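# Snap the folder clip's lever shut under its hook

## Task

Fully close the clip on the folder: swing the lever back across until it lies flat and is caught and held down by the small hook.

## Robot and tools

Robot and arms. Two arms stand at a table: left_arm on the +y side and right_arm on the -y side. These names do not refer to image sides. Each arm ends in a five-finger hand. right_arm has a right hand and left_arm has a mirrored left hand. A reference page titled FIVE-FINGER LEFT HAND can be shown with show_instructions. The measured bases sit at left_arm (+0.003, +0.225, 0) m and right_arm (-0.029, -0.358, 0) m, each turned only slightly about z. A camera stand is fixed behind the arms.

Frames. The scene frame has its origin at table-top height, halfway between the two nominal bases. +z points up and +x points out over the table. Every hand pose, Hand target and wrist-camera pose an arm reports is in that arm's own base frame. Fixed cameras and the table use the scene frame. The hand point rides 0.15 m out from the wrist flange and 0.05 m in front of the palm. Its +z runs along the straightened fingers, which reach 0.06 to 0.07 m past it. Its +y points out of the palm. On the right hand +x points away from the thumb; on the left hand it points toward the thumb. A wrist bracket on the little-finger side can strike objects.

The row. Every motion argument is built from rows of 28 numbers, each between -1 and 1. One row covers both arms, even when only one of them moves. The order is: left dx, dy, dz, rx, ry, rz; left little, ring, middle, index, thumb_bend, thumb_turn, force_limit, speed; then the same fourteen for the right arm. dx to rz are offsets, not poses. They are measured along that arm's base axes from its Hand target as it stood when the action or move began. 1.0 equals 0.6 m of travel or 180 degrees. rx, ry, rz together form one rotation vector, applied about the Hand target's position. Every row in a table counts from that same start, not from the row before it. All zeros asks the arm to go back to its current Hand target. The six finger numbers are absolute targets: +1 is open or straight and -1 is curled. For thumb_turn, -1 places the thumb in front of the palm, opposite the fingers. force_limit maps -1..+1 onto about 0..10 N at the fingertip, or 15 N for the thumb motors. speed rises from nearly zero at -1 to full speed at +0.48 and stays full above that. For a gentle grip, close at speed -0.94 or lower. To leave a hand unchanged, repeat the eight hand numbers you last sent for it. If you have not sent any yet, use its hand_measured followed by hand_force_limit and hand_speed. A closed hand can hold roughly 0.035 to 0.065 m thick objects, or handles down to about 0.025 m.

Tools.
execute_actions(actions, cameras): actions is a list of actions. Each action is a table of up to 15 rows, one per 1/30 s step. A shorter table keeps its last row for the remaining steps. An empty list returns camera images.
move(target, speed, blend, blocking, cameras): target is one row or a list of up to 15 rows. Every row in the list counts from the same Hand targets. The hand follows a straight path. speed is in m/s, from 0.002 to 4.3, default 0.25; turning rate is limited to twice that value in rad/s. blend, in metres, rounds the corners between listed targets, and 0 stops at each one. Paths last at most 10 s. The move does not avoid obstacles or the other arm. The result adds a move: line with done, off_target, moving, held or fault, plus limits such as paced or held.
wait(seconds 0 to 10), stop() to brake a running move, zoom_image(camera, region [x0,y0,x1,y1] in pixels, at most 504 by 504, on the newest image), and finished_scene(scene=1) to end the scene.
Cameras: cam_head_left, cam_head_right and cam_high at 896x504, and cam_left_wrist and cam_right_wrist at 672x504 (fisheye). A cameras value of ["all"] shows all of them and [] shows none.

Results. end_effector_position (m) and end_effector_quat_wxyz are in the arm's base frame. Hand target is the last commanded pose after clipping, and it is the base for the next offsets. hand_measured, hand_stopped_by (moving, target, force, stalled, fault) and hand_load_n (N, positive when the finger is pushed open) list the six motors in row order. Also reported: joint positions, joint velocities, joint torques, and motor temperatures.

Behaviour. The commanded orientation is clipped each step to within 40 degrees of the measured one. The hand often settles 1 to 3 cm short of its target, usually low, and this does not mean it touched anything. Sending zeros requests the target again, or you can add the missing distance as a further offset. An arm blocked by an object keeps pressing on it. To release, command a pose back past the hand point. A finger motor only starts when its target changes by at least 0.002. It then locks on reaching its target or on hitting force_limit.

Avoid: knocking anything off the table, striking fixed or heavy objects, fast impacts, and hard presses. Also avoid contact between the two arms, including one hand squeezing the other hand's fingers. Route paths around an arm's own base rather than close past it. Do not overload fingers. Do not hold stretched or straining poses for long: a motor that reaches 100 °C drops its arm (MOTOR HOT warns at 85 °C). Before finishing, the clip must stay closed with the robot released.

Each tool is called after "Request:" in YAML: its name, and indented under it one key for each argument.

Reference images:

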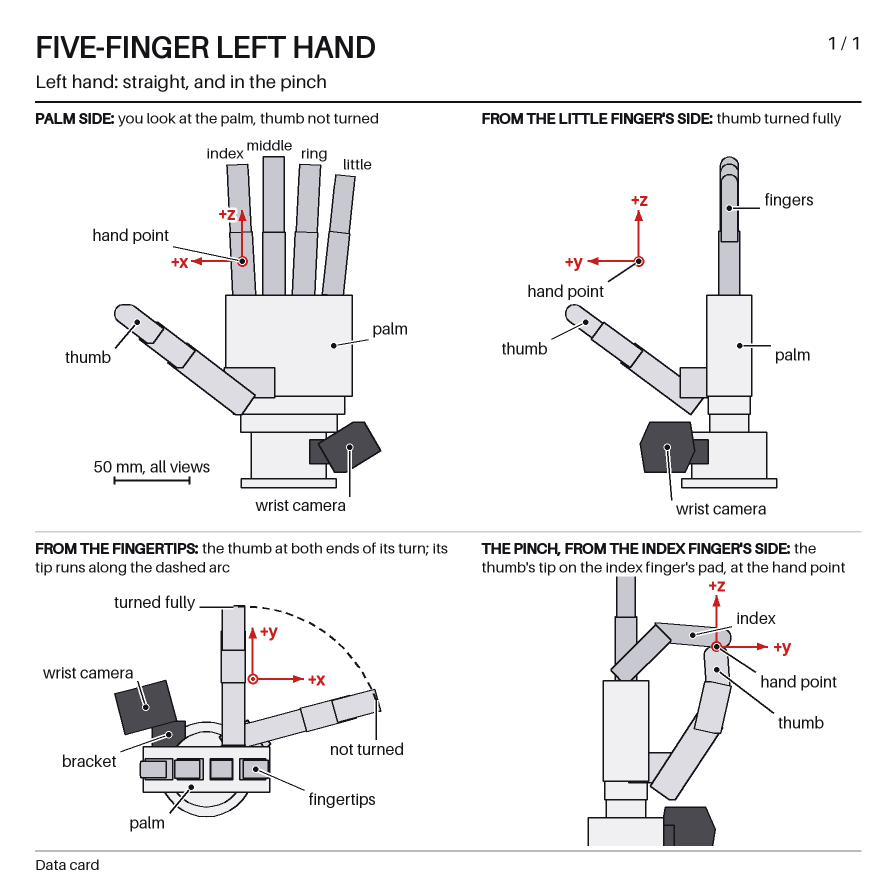

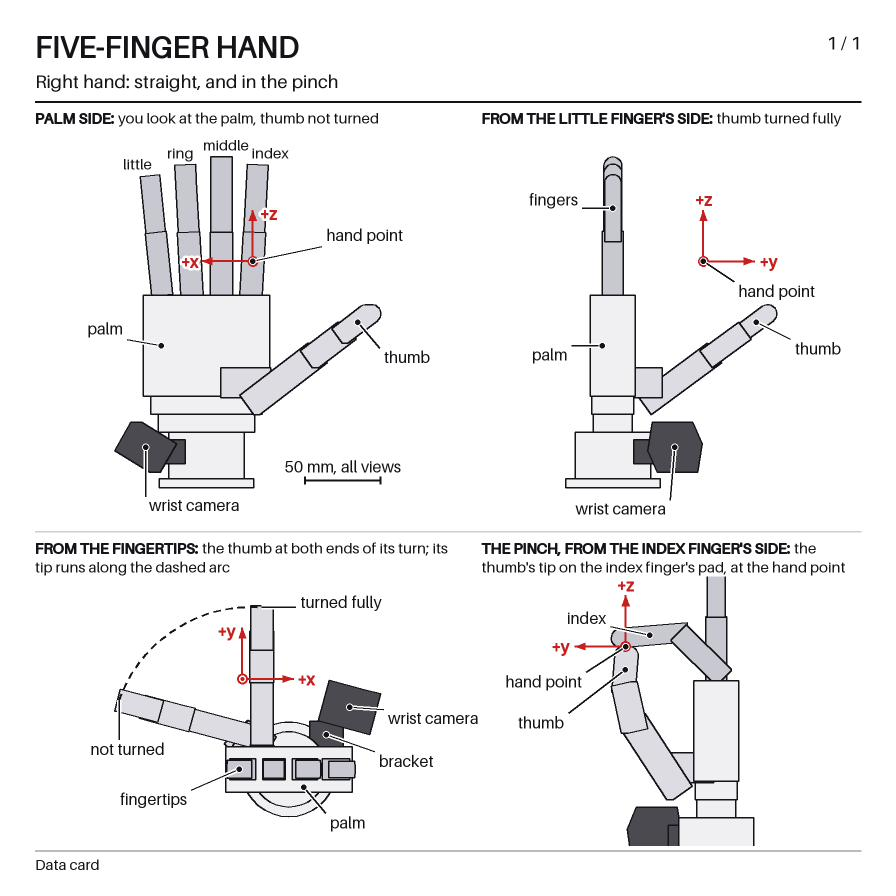

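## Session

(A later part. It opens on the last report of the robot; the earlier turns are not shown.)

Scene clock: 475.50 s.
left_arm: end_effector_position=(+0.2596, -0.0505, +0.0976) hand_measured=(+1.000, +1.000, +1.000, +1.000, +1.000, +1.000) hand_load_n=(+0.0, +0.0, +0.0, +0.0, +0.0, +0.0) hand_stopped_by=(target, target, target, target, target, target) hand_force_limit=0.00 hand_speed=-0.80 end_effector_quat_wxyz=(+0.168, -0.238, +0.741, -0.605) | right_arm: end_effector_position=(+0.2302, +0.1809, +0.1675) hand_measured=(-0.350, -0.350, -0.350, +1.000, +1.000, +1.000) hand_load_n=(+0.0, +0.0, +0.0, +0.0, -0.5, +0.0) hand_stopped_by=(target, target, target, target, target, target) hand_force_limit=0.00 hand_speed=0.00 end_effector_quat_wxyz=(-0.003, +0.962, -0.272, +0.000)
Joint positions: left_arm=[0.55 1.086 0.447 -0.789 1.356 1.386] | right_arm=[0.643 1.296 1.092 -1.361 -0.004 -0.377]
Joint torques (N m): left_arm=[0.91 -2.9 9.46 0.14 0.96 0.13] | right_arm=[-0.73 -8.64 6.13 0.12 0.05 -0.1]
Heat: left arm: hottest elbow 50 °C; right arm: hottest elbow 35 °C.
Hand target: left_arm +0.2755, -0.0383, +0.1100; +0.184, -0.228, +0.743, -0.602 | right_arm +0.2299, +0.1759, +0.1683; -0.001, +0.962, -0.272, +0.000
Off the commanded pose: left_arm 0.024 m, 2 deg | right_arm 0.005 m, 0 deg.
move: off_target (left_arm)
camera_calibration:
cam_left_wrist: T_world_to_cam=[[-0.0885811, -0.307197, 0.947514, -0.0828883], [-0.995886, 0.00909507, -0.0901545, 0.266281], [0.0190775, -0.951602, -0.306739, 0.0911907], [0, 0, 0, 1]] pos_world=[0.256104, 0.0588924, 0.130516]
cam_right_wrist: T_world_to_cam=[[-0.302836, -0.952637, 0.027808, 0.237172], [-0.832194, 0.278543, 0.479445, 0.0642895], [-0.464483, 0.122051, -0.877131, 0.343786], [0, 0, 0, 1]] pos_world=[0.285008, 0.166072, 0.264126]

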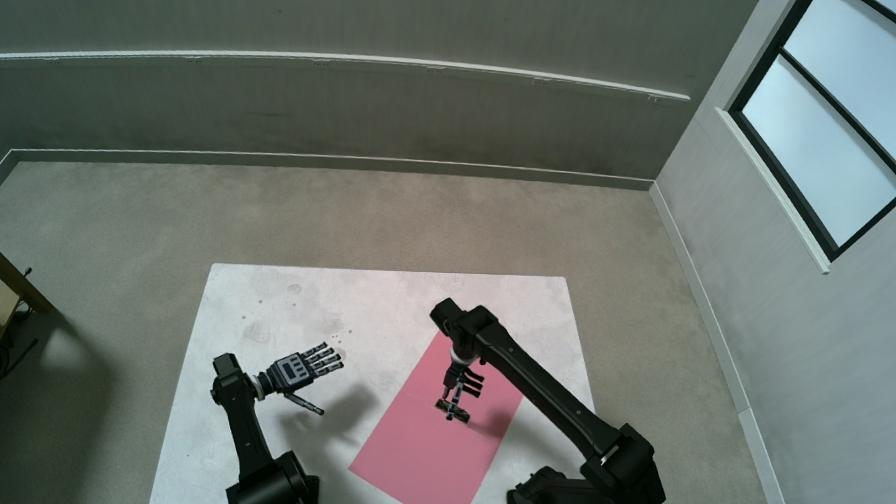

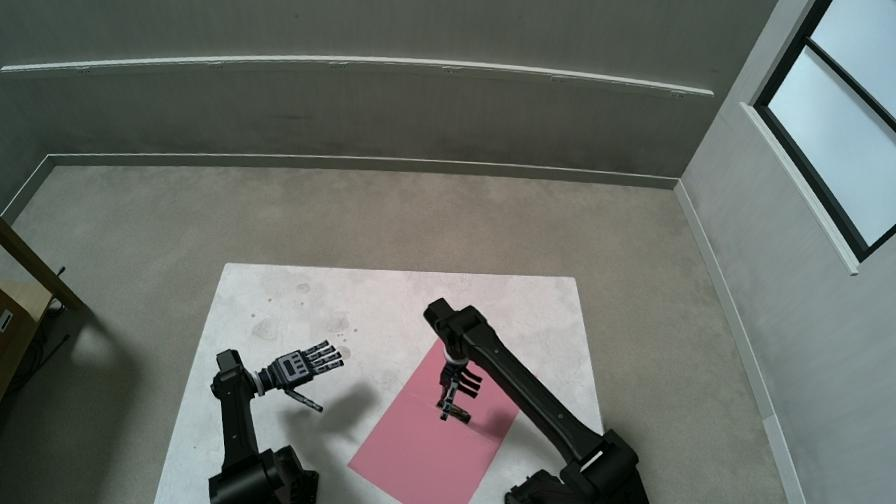

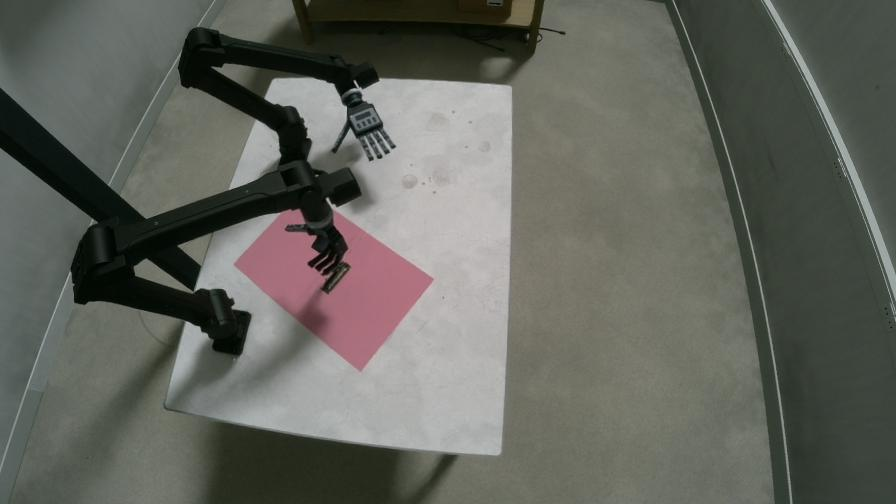

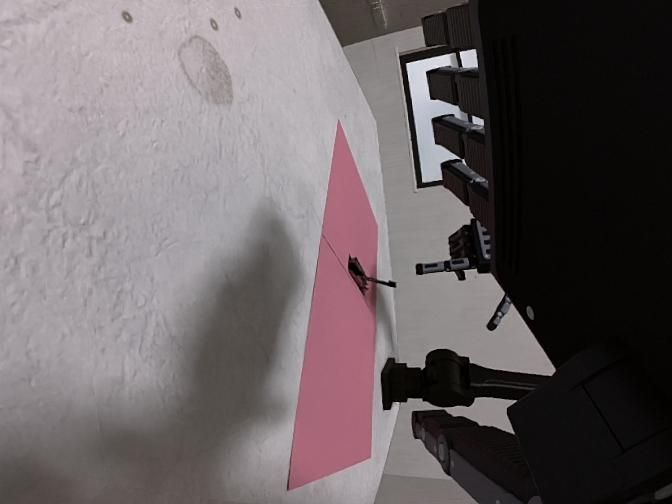

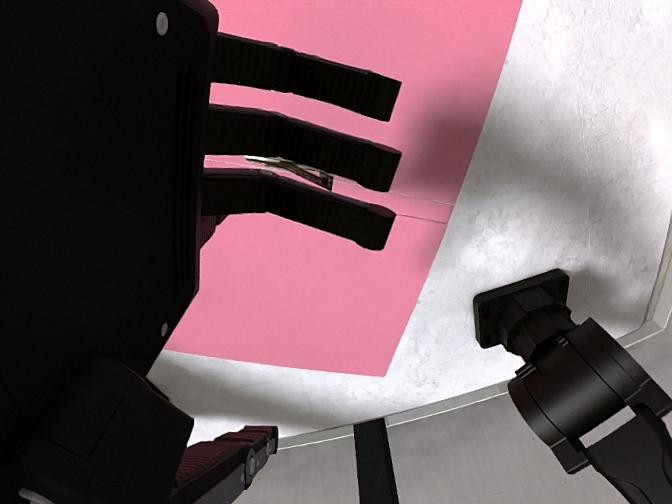

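Request:
move:
  target: [0, 0, 0, 0, 0, 0, 1, 1, 1, 1, 1, 1, 0, -0.8, -0.0273, -0.0665, -0.042, 0, 0, 0, -0.35, -0.35, -0.35, 1, 1, 1, 0, 0]
  speed: 0.06
  cameras: ["all"]

Request:
zoom_image:
  camera: "cam_left_wrist"
  region: [310, 190, 430, 310]

Request:
zoom_image:
  camera: "cam_right_wrist"
  region: [190, 130, 410, 270]

Request:
zoom_image:
  camera: "cam_high"
  region: [305, 250, 365, 310]

Request:
zoom_image:
  camera: "cam_head_left"
  region: [420, 370, 490, 440]

Scene clock: 534.33 s.
left_arm: end_effector_position=(+0.2596, -0.0505, +0.0976) hand_measured=(+1.000, +1.000, +1.000, +1.000, +1.000, +1.000) hand_load_n=(-0.5, +0.0, +0.0, +0.0, +0.0, -0.5) hand_stopped_by=(target, target, target, target, target, target) hand_force_limit=0.00 hand_speed=-0.80 end_effector_quat_wxyz=(+0.168, -0.238, +0.741, -0.605) | right_arm: end_effector_position=(+0.2108, +0.1385, +0.1426) hand_measured=(-0.350, -0.350, -0.350, +1.000, +1.000, +1.000) hand_load_n=(+0.0, +0.0, +0.0, +0.0, +0.0, +0.0) hand_stopped_by=(target, target, target, target, target, target) hand_force_limit=0.00 hand_speed=0.00 end_effector_quat_wxyz=(+0.004, +0.962, -0.272, -0.006)
Joint positions: left_arm=[0.55 1.086 0.447 -0.789 1.356 1.386] | right_arm=[0.573 1.217 0.954 -1.32 -0.004 -0.446]
Joint torques (N m): left_arm=[-0.21 -3.02 9.76 0.32 1.06 0.17] | right_arm=[-1.14 -8.82 6.01 0.39 0.11 -0.18]
Heat: left arm: hottest elbow 50 °C; right arm: hottest elbow 36 °C.
Hand target: left_arm +0.2755, -0.0383, +0.1100; +0.184, -0.228, +0.743, -0.602 | right_arm +0.2136, +0.1360, +0.1430; -0.001, +0.962, -0.273, +0.000
Off the commanded pose: left_arm 0.024 m, 2 deg | right_arm 0.004 m, 1 deg.
move: off_target (left_arm)
camera_calibration:
cam_left_wrist: T_world_to_cam=[[-0.0885811, -0.307197, 0.947514, -0.0828883], [-0.995886, 0.00909507, -0.0901545, 0.266281], [0.0190775, -0.951602, -0.306739, 0.0911907], [0, 0, 0, 1]] pos_world=[0.256104, 0.0588924, 0.130516]
cam_right_wrist: T_world_to_cam=[[-0.30341, -0.951935, 0.0419896, 0.189484], [-0.824653, 0.284408, 0.488937, 0.0682191], [-0.477378, 0.113721, -0.871308, 0.321181], [0, 0, 0, 1]] pos_world=[0.267073, 0.124449, 0.238536]

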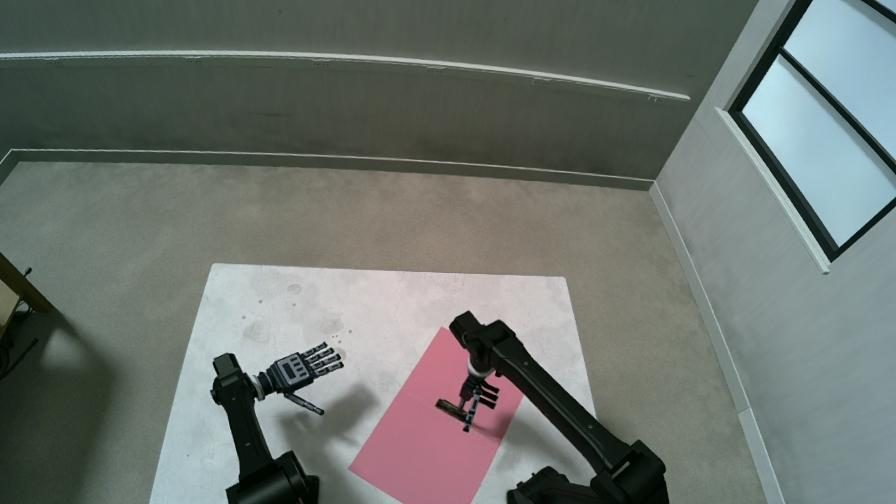

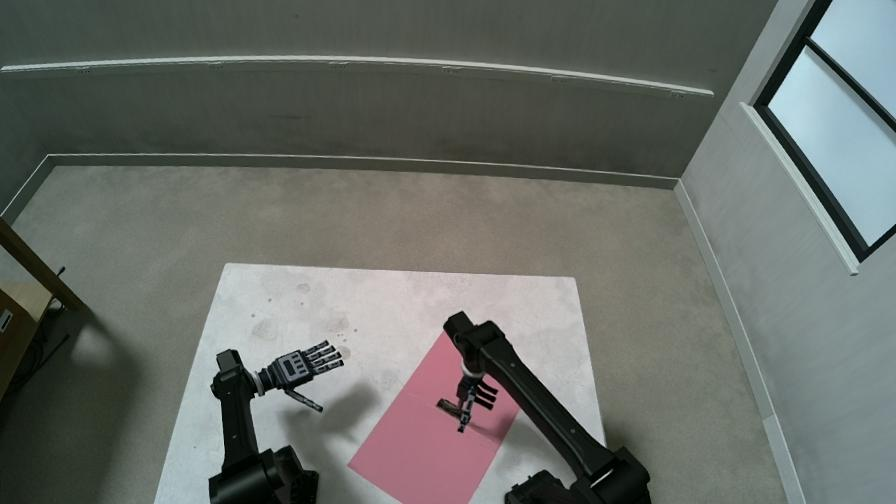

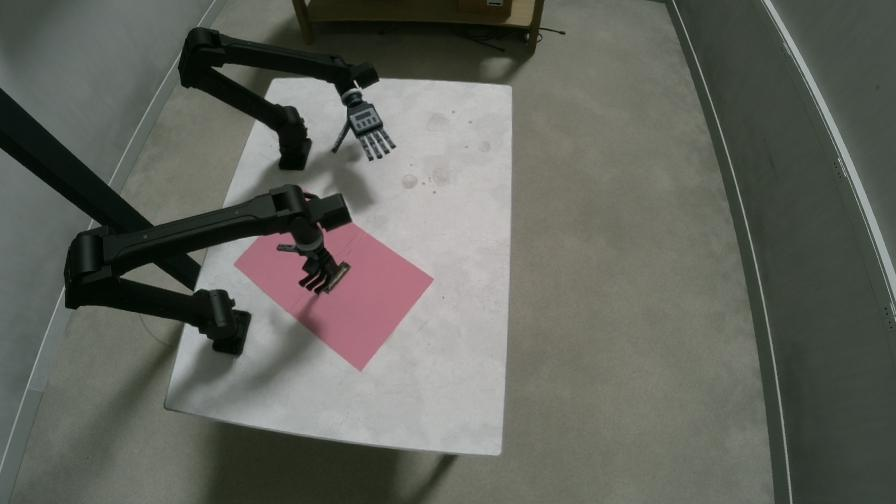

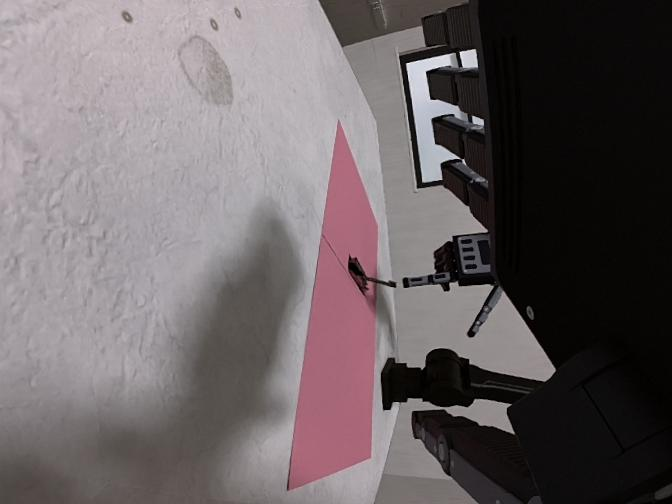

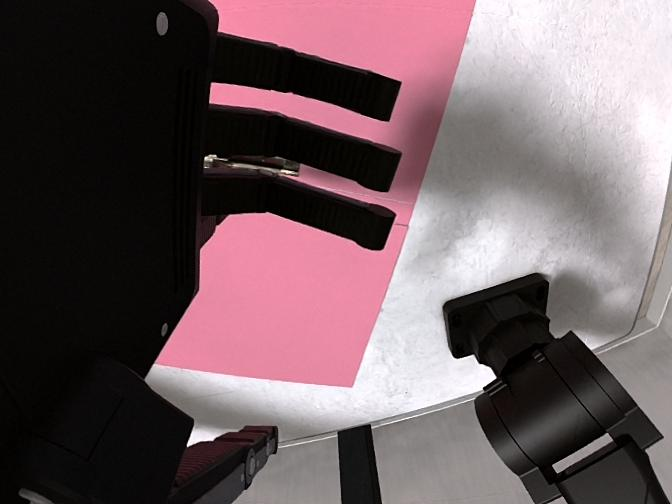

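Scaled by 4.200 from the camera's 672x504 image, which has a finer 960x720 frame.

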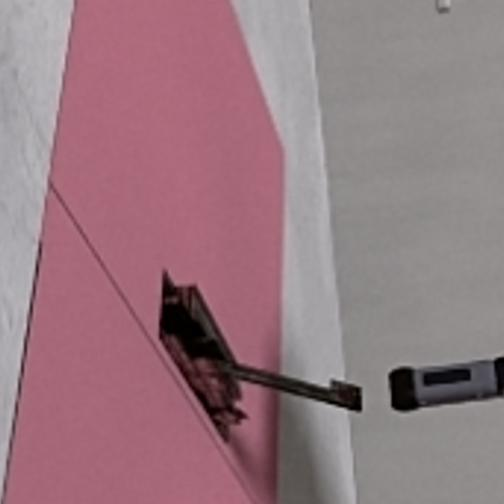

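Scaled by 2.291 from the camera's 672x504 image, which has a finer 960x720 frame.

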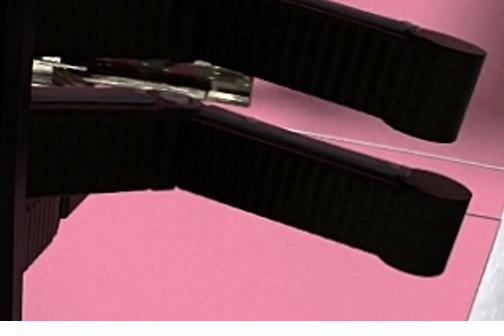

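Scaled by 8.400 from the camera's 896x504 image, which has a finer 1280x720 frame.

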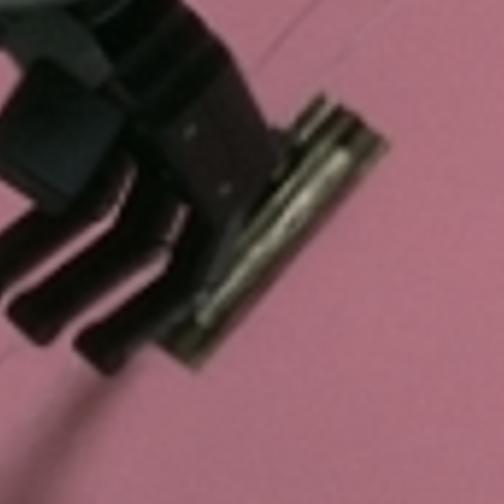

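Scaled by 7.200 from the camera's 896x504 image, which has a finer 1280x720 frame.

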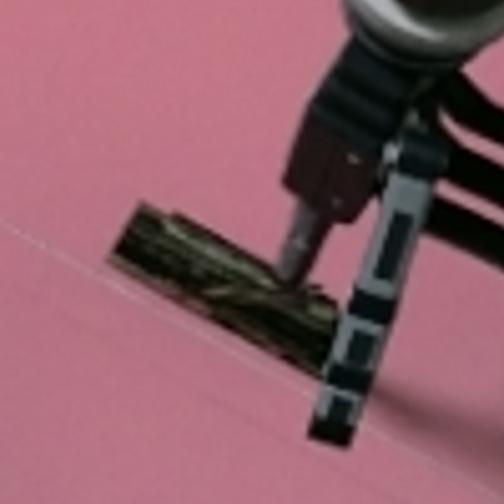

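Request:
zoom_image:
  camera: "cam_head_left"
  region: [435, 390, 475, 430]

Request:
zoom_image:
  camera: "cam_head_right"
  region: [430, 385, 475, 430]

Scaled by 12.600 from the camera's 896x504 image, which has a finer 1280x720 frame.

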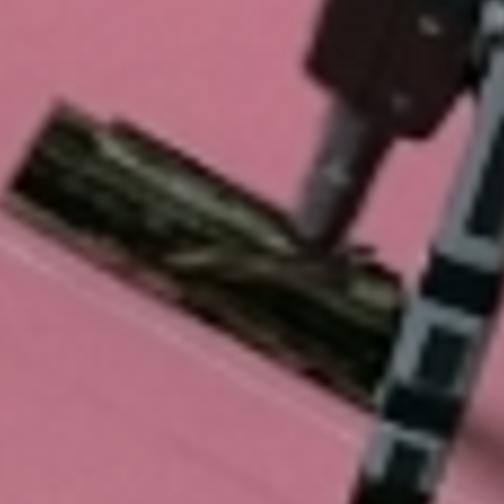

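Scaled by 11.200 from the camera's 896x504 image, which has a finer 1280x720 frame.

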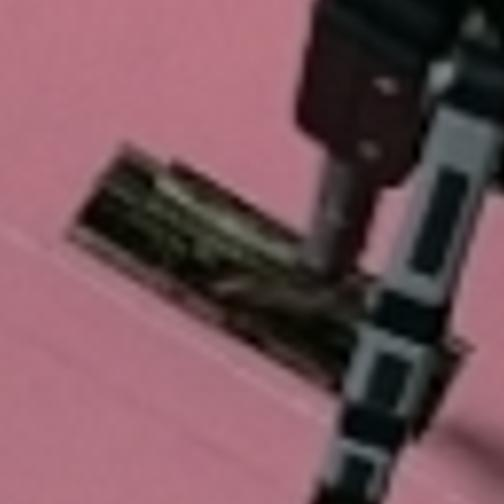

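Request:
move:
  target: [0, 0, 0, 0, 0, 0, 1, 1, 1, 1, 1, 1, 0, -0.8, -0.0055, -0.0105, -0.045, 0, 0, 0, -0.35, -0.35, -0.35, 1, 1, 1, 0, 0]
  speed: 0.03
  cameras: ["cam_left_wrist", "cam_right_wrist", "cam_high", "cam_head_left"]

Request:
zoom_image:
  camera: "cam_left_wrist"
  region: [310, 190, 430, 310]

Request:
zoom_image:
  camera: "cam_head_left"
  region: [435, 390, 475, 430]

Scene clock: 574.57 s.
left_arm: end_effector_position=(+0.2596, -0.0505, +0.0976) hand_measured=(+1.000, +1.000, +1.000, +1.000, +1.000, +1.000) hand_load_n=(-0.5, +0.0, +0.0, -0.5, +0.0, -0.5) hand_stopped_by=(target, target, target, target, target, target) hand_force_limit=0.00 hand_speed=-0.80 end_effector_quat_wxyz=(+0.168, -0.238, +0.741, -0.605) | right_arm: end_effector_position=(+0.2083, +0.1332, +0.1178) hand_measured=(-0.350, -0.350, -0.350, +1.000, +1.000, +1.000) hand_load_n=(+0.0, +0.0, +0.0, +0.0, +0.0, +0.0) hand_stopped_by=(target, target, target, target, target, target) hand_force_limit=0.00 hand_speed=0.00 end_effector_quat_wxyz=(+0.000, +0.962, -0.272, -0.002)
Joint positions: left_arm=[0.55 1.086 0.447 -0.789 1.356 1.386] | right_arm=[0.563 1.217 0.887 -1.245 -0.004 -0.457]
Joint torques (N m): left_arm=[0.62 -2.84 9.29 0.34 0.99 0.14] | right_arm=[-0.44 -7.36 5.78 0.8 0.08 -0.18]
Heat: left arm: hottest elbow 51 °C; right arm: hottest elbow 34 °C.
Hand target: left_arm +0.2755, -0.0383, +0.1100; +0.184, -0.228, +0.743, -0.602 | right_arm +0.2102, +0.1297, +0.1160; -0.001, +0.962, -0.272, +0.000
Off the commanded pose: left_arm 0.024 m, 2 deg | right_arm 0.004 m, 0 deg.
move: off_target (left_arm)
camera_calibration:
cam_left_wrist: T_world_to_cam=[[-0.0885811, -0.307197, 0.947514, -0.0828883], [-0.995886, 0.00909507, -0.0901545, 0.266281], [0.0190775, -0.951602, -0.306739, 0.0911907], [0, 0, 0, 1]] pos_world=[0.256104, 0.0588924, 0.130516]
cam_right_wrist: T_world_to_cam=[[-0.302302, -0.952587, 0.0345276, 0.18548], [-0.828966, 0.280607, 0.483814, 0.0817492], [-0.470563, 0.117636, -0.87449, 0.297415], [0, 0, 0, 1]] pos_world=[0.263791, 0.11876, 0.214131]
Images, in order (width x height): cam_head_left 896x504, cam_high 896x504, cam_left_wrist 672x504, cam_right_wrist 672x504.

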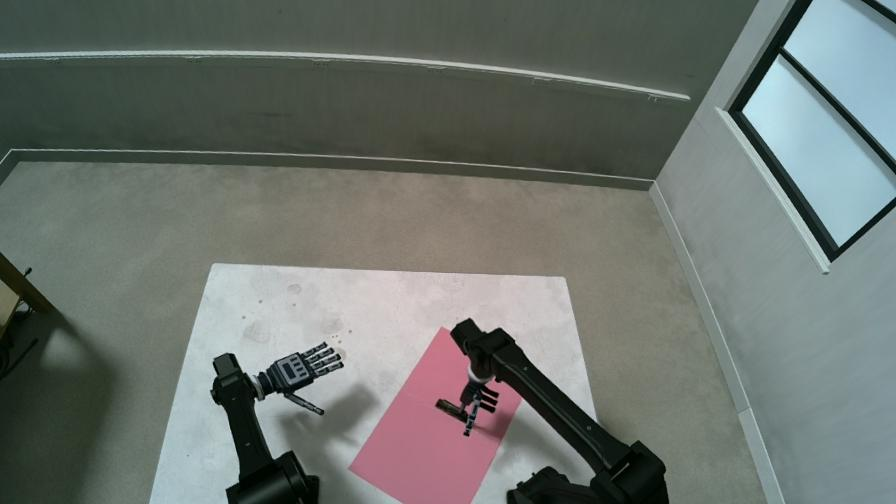

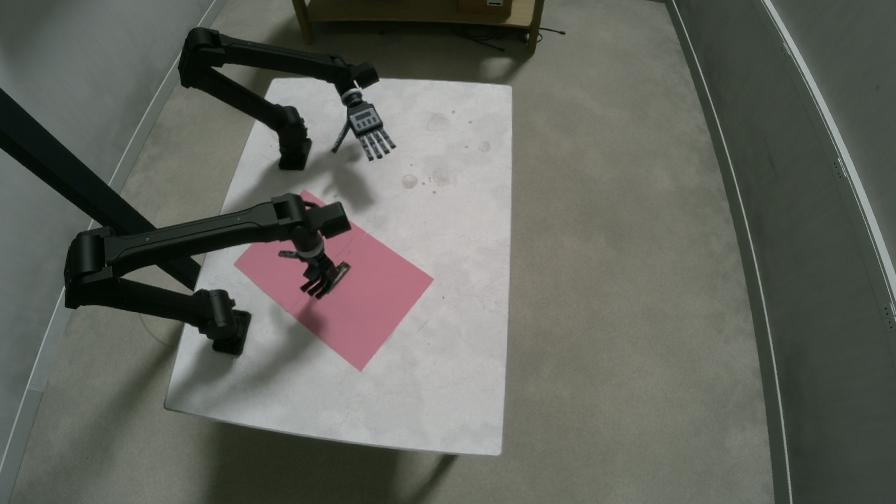

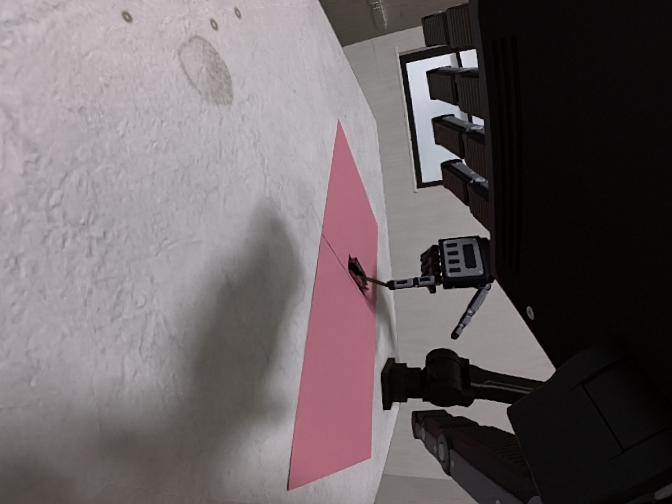

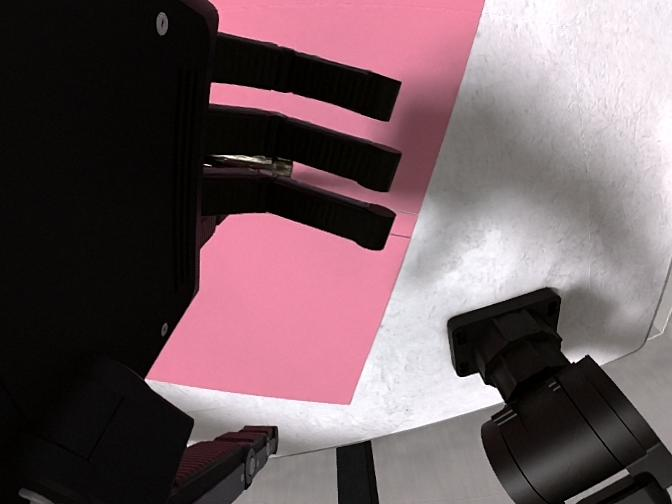

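Scaled by 4.200 from the camera's 672x504 image, which has a finer 960x720 frame.

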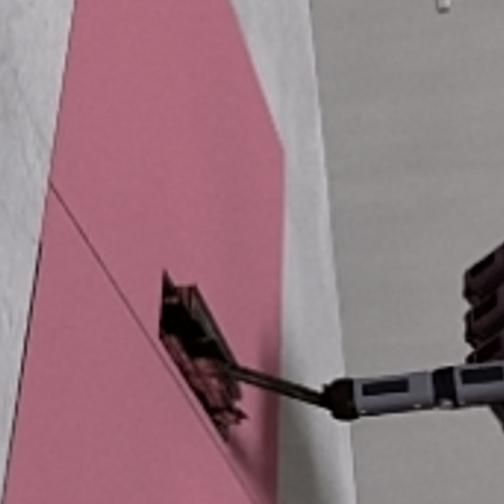

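Scaled by 12.600 from the camera's 896x504 image, which has a finer 1280x720 frame.

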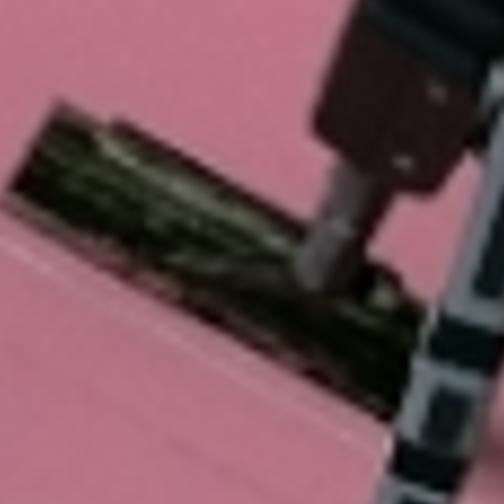

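Request:
move:
  target:
    - [0, 0, 0, 0, 0, 0, 1, 1, 1, 1, 1, 1, 0, -0.8, -0.0053, -0.0098, -0.0155, 0, 0, 0, -0.35, -0.35, -0.35, 1, 1, 1, 0, 0]
    - [0, 0, 0, 0, 0, 0, 1, 1, 1, 1, 1, 1, 0, -0.8, -0.0122, -0.0223, -0.0313, 0, 0, 0, -0.35, -0.35, -0.35, 1, 1, 1, 0, 0]
  speed: 0.025
  blend: [0.003, 0]
  cameras: ["cam_left_wrist", "cam_right_wrist", "cam_high", "cam_head_left"]

Request:
zoom_image:
  camera: "cam_left_wrist"
  region: [310, 190, 430, 310]

Request:
zoom_image:
  camera: "cam_head_left"
  region: [435, 390, 475, 430]

Scene clock: 592.17 s.
left_arm: end_effector_position=(+0.2596, -0.0505, +0.0976) hand_measured=(+1.000, +1.000, +1.000, +1.000, +1.000, +1.000) hand_load_n=(+0.0, +0.0, +0.0, +0.0, +0.0, +0.0) hand_stopped_by=(target, target, target, target, target, target) hand_force_limit=0.00 hand_speed=-0.80 end_effector_quat_wxyz=(+0.168, -0.238, +0.741, -0.605) | right_arm: end_effector_position=(+0.2034, +0.1219, +0.1015) hand_measured=(-0.350, -0.350, -0.350, +1.000, +1.000, +1.000) hand_load_n=(+0.0, +0.5, +0.0, +0.0, +0.0, -0.5) hand_stopped_by=(target, target, target, target, target, target) hand_force_limit=0.00 hand_speed=0.00 end_effector_quat_wxyz=(-0.004, +0.962, -0.271, +0.001)
Joint positions: left_arm=[0.55 1.086 0.447 -0.789 1.356 1.386] | right_arm=[0.54 1.196 0.828 -1.195 -0.004 -0.481]
Joint torques (N m): left_arm=[-0.62 -2.43 9.54 0.09 0.99 0.13] | right_arm=[-1.08 -6.53 5.19 0.8 0.07 -0.16]
Heat: left arm: hottest elbow 51 °C; right arm: hottest elbow 33 °C.
Hand target: left_arm +0.2755, -0.0383, +0.1100; +0.184, -0.228, +0.743, -0.602 | right_arm +0.2028, +0.1163, +0.0972; -0.001, +0.962, -0.272, +0.000
Off the commanded pose: left_arm 0.024 m, 2 deg | right_arm 0.007 m, 0 deg.
move: off_target (left_arm)
camera_calibration:
cam_left_wrist: T_world_to_cam=[[-0.0885811, -0.307197, 0.947514, -0.0828883], [-0.995886, 0.00909507, -0.0901545, 0.266281], [0.0190775, -0.951602, -0.306739, 0.0911907], [0, 0, 0, 1]] pos_world=[0.256104, 0.0588924, 0.130516]
cam_right_wrist: T_world_to_cam=[[-0.302213, -0.952881, 0.026174, 0.17475], [-0.833387, 0.277445, 0.478008, 0.0906751], [-0.462746, 0.122647, -0.877966, 0.280355], [0, 0, 0, 1]] pos_world=[0.258112, 0.106974, 0.198225]
Images, in order (width x height): cam_head_left 896x504, cam_high 896x504, cam_left_wrist 672x504, cam_right_wrist 672x504.

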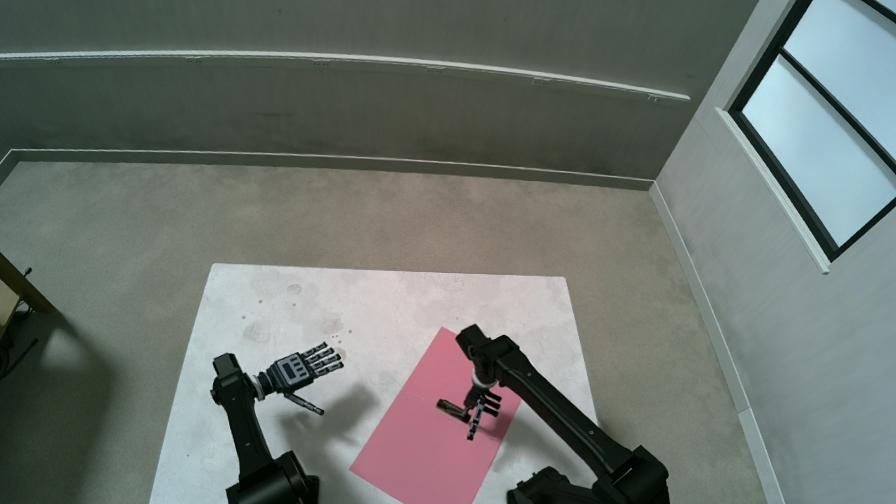

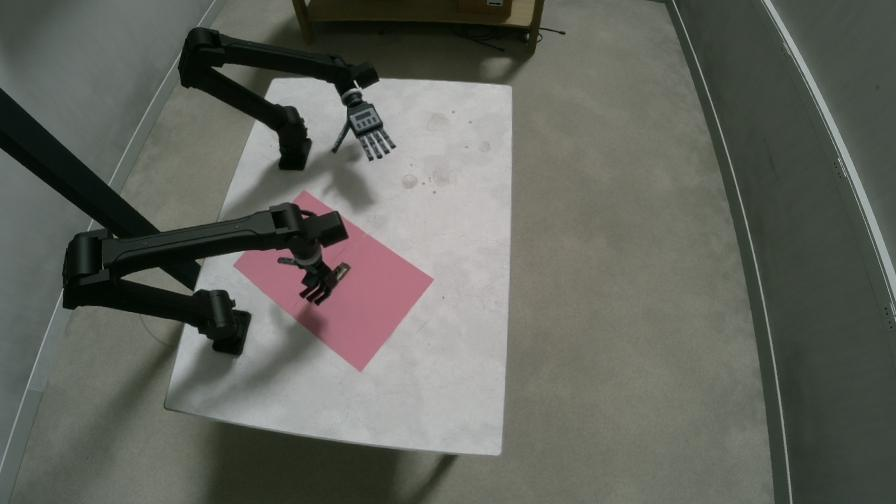

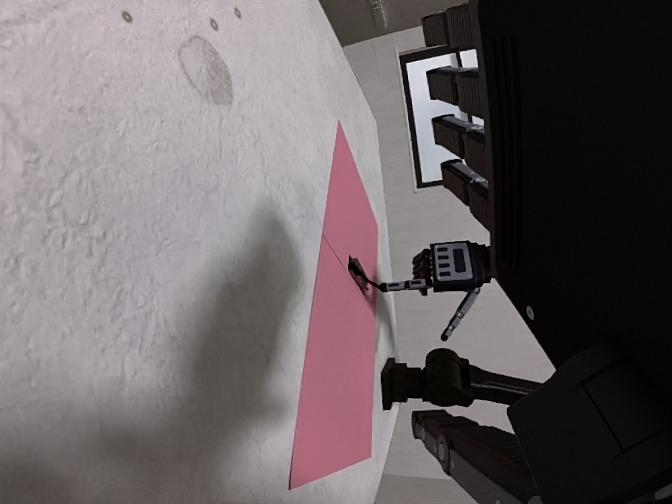

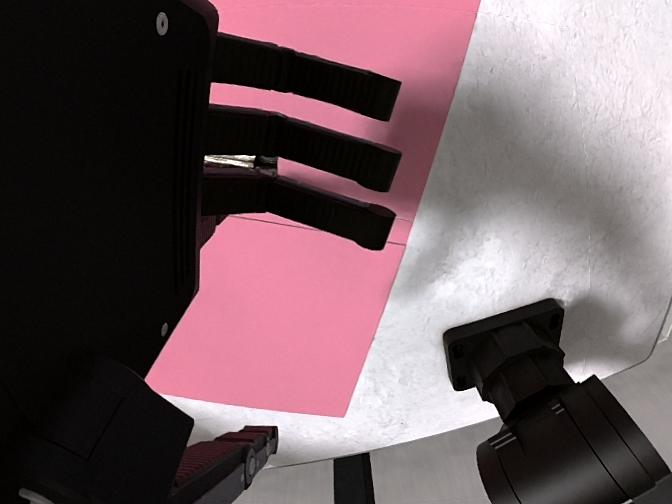

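Scaled by 4.200 from the camera's 672x504 image, which has a finer 960x720 frame.

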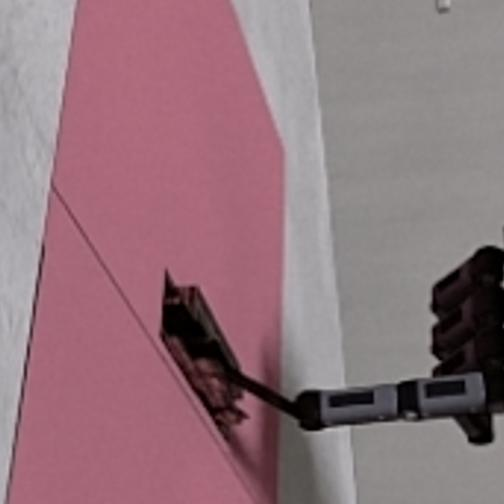

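Scaled by 12.600 from the camera's 896x504 image, which has a finer 1280x720 frame.

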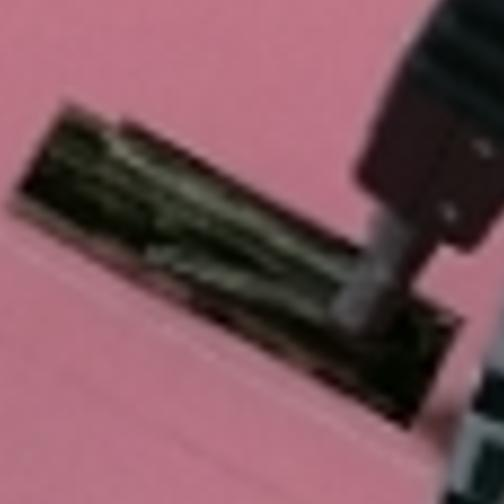

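Request:
move:
  target: [0, 0, 0, 0, 0, 0, 1, 1, 1, 1, 1, 1, 0, -0.8, -0.0078, -0.0145, -0.0185, 0, 0, 0, -0.35, -0.35, -0.35, 1, 1, 1, 0, 0]
  speed: 0.025
  cameras: ["cam_left_wrist", "cam_right_wrist", "cam_high", "cam_head_left"]

Request:
zoom_image:
  camera: "cam_left_wrist"
  region: [330, 230, 410, 310]

Request:
zoom_image:
  camera: "cam_head_left"
  region: [435, 390, 475, 430]

Scene clock: 599.97 s.
left_arm: end_effector_position=(+0.2596, -0.0505, +0.0976) hand_measured=(+1.000, +1.000, +1.000, +1.000, +1.000, +1.000) hand_load_n=(+0.0, +0.0, +0.0, +0.0, +0.0, +0.0) hand_stopped_by=(target, target, target, target, target, target) hand_force_limit=0.00 hand_speed=-0.80 end_effector_quat_wxyz=(+0.168, -0.238, +0.741, -0.605) | right_arm: end_effector_position=(+0.2005, +0.1143, +0.0917) hand_measured=(-0.350, -0.350, -0.350, +1.000, +1.000, +1.000) hand_load_n=(+0.0, +0.0, +0.0, +0.5, -0.5, +0.0) hand_stopped_by=(target, target, target, target, target, target) hand_force_limit=0.00 hand_speed=0.00 end_effector_quat_wxyz=(-0.007, +0.962, -0.272, +0.003)
Joint positions: left_arm=[0.55 1.086 0.447 -0.789 1.356 1.386] | right_arm=[0.523 1.183 0.791 -1.164 -0.005 -0.497]
Joint torques (N m): left_arm=[-0.5 -3.31 9.69 0.28 1.03 0.12] | right_arm=[-1.32 -7.12 5.03 0.54 0.09 -0.18]
Heat: left arm: hottest elbow 51 °C; right arm: hottest elbow 34 °C.
Hand target: left_arm +0.2755, -0.0383, +0.1100; +0.184, -0.228, +0.743, -0.602 | right_arm +0.1982, +0.1076, +0.0861; -0.001, +0.962, -0.273, -0.001
Off the commanded pose: left_arm 0.024 m, 2 deg | right_arm 0.009 m, 1 deg.
move: off_target (left_arm)
camera_calibration:
cam_left_wrist: T_world_to_cam=[[-0.0885811, -0.307197, 0.947514, -0.0828883], [-0.995886, 0.00909507, -0.0901545, 0.266281], [0.0190775, -0.951602, -0.306739, 0.0911907], [0, 0, 0, 1]] pos_world=[0.256104, 0.0588924, 0.130516]
cam_right_wrist: T_world_to_cam=[[-0.303008, -0.952776, 0.0200894, 0.167579], [-0.835963, 0.275862, 0.474411, 0.0960488], [-0.457549, 0.126956, -0.880074, 0.27004], [0, 0, 0, 1]] pos_world=[0.254628, 0.098886, 0.188722]
Images, in order (width x height): cam_head_left 896x504, cam_high 896x504, cam_left_wrist 672x504, cam_right_wrist 672x504.

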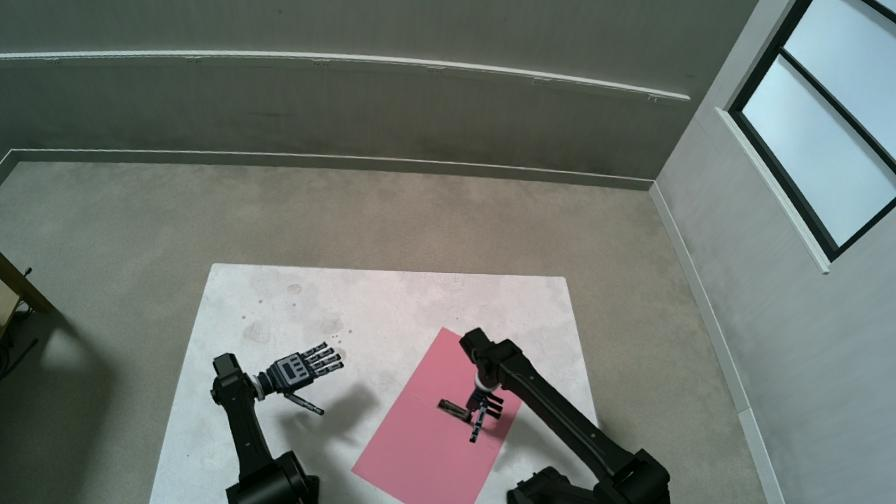

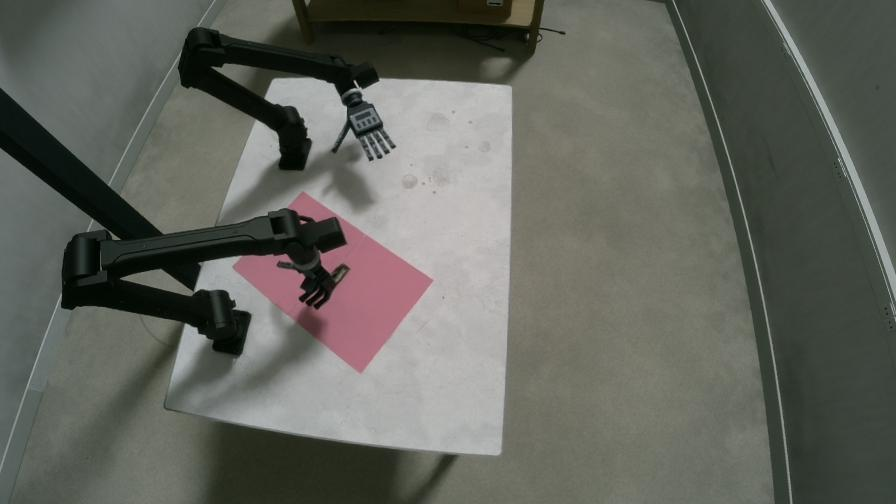

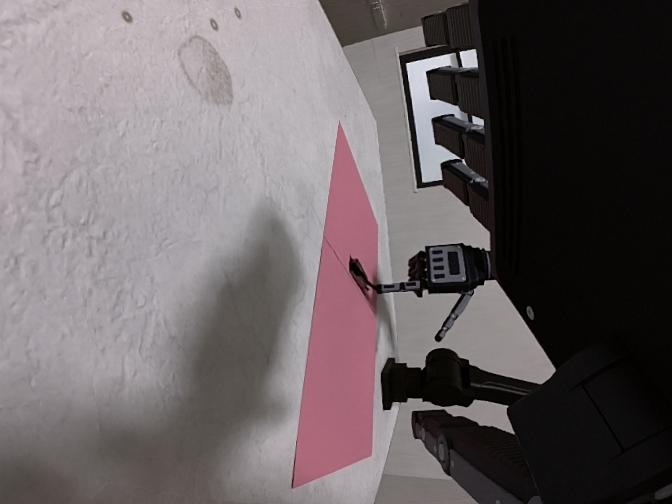

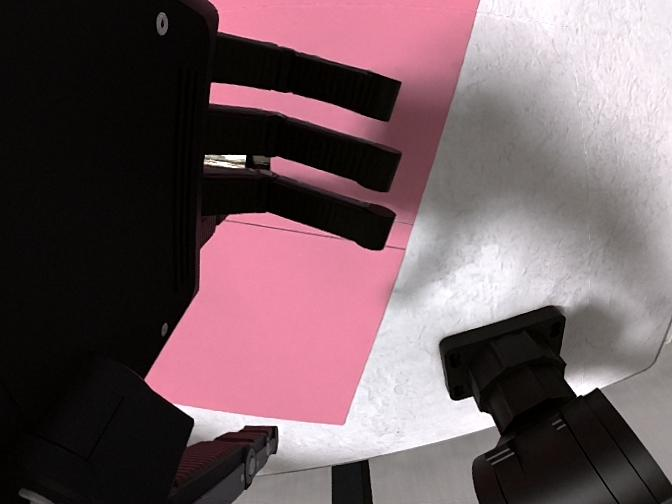

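Scaled by 6.300 from the camera's 672x504 image, which has a finer 960x720 frame.

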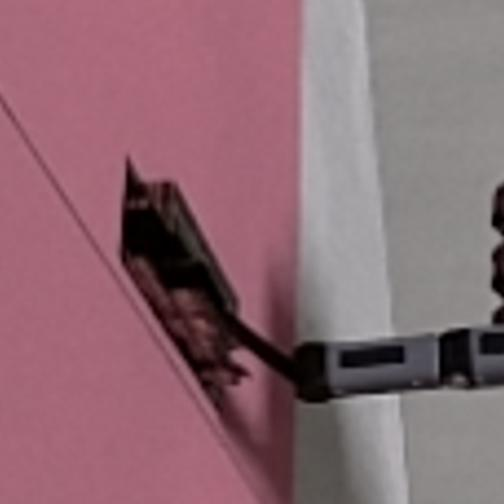

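Scaled by 12.600 from the camera's 896x504 image, which has a finer 1280x720 frame.

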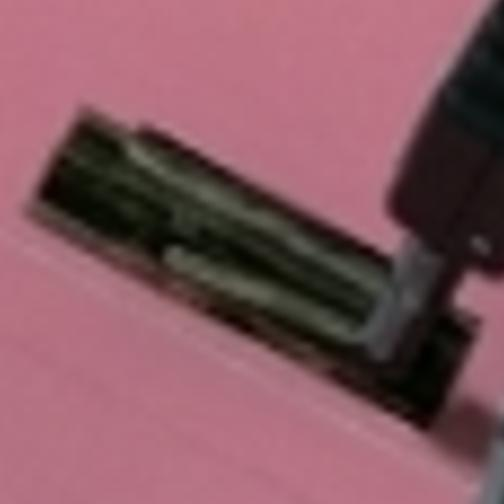

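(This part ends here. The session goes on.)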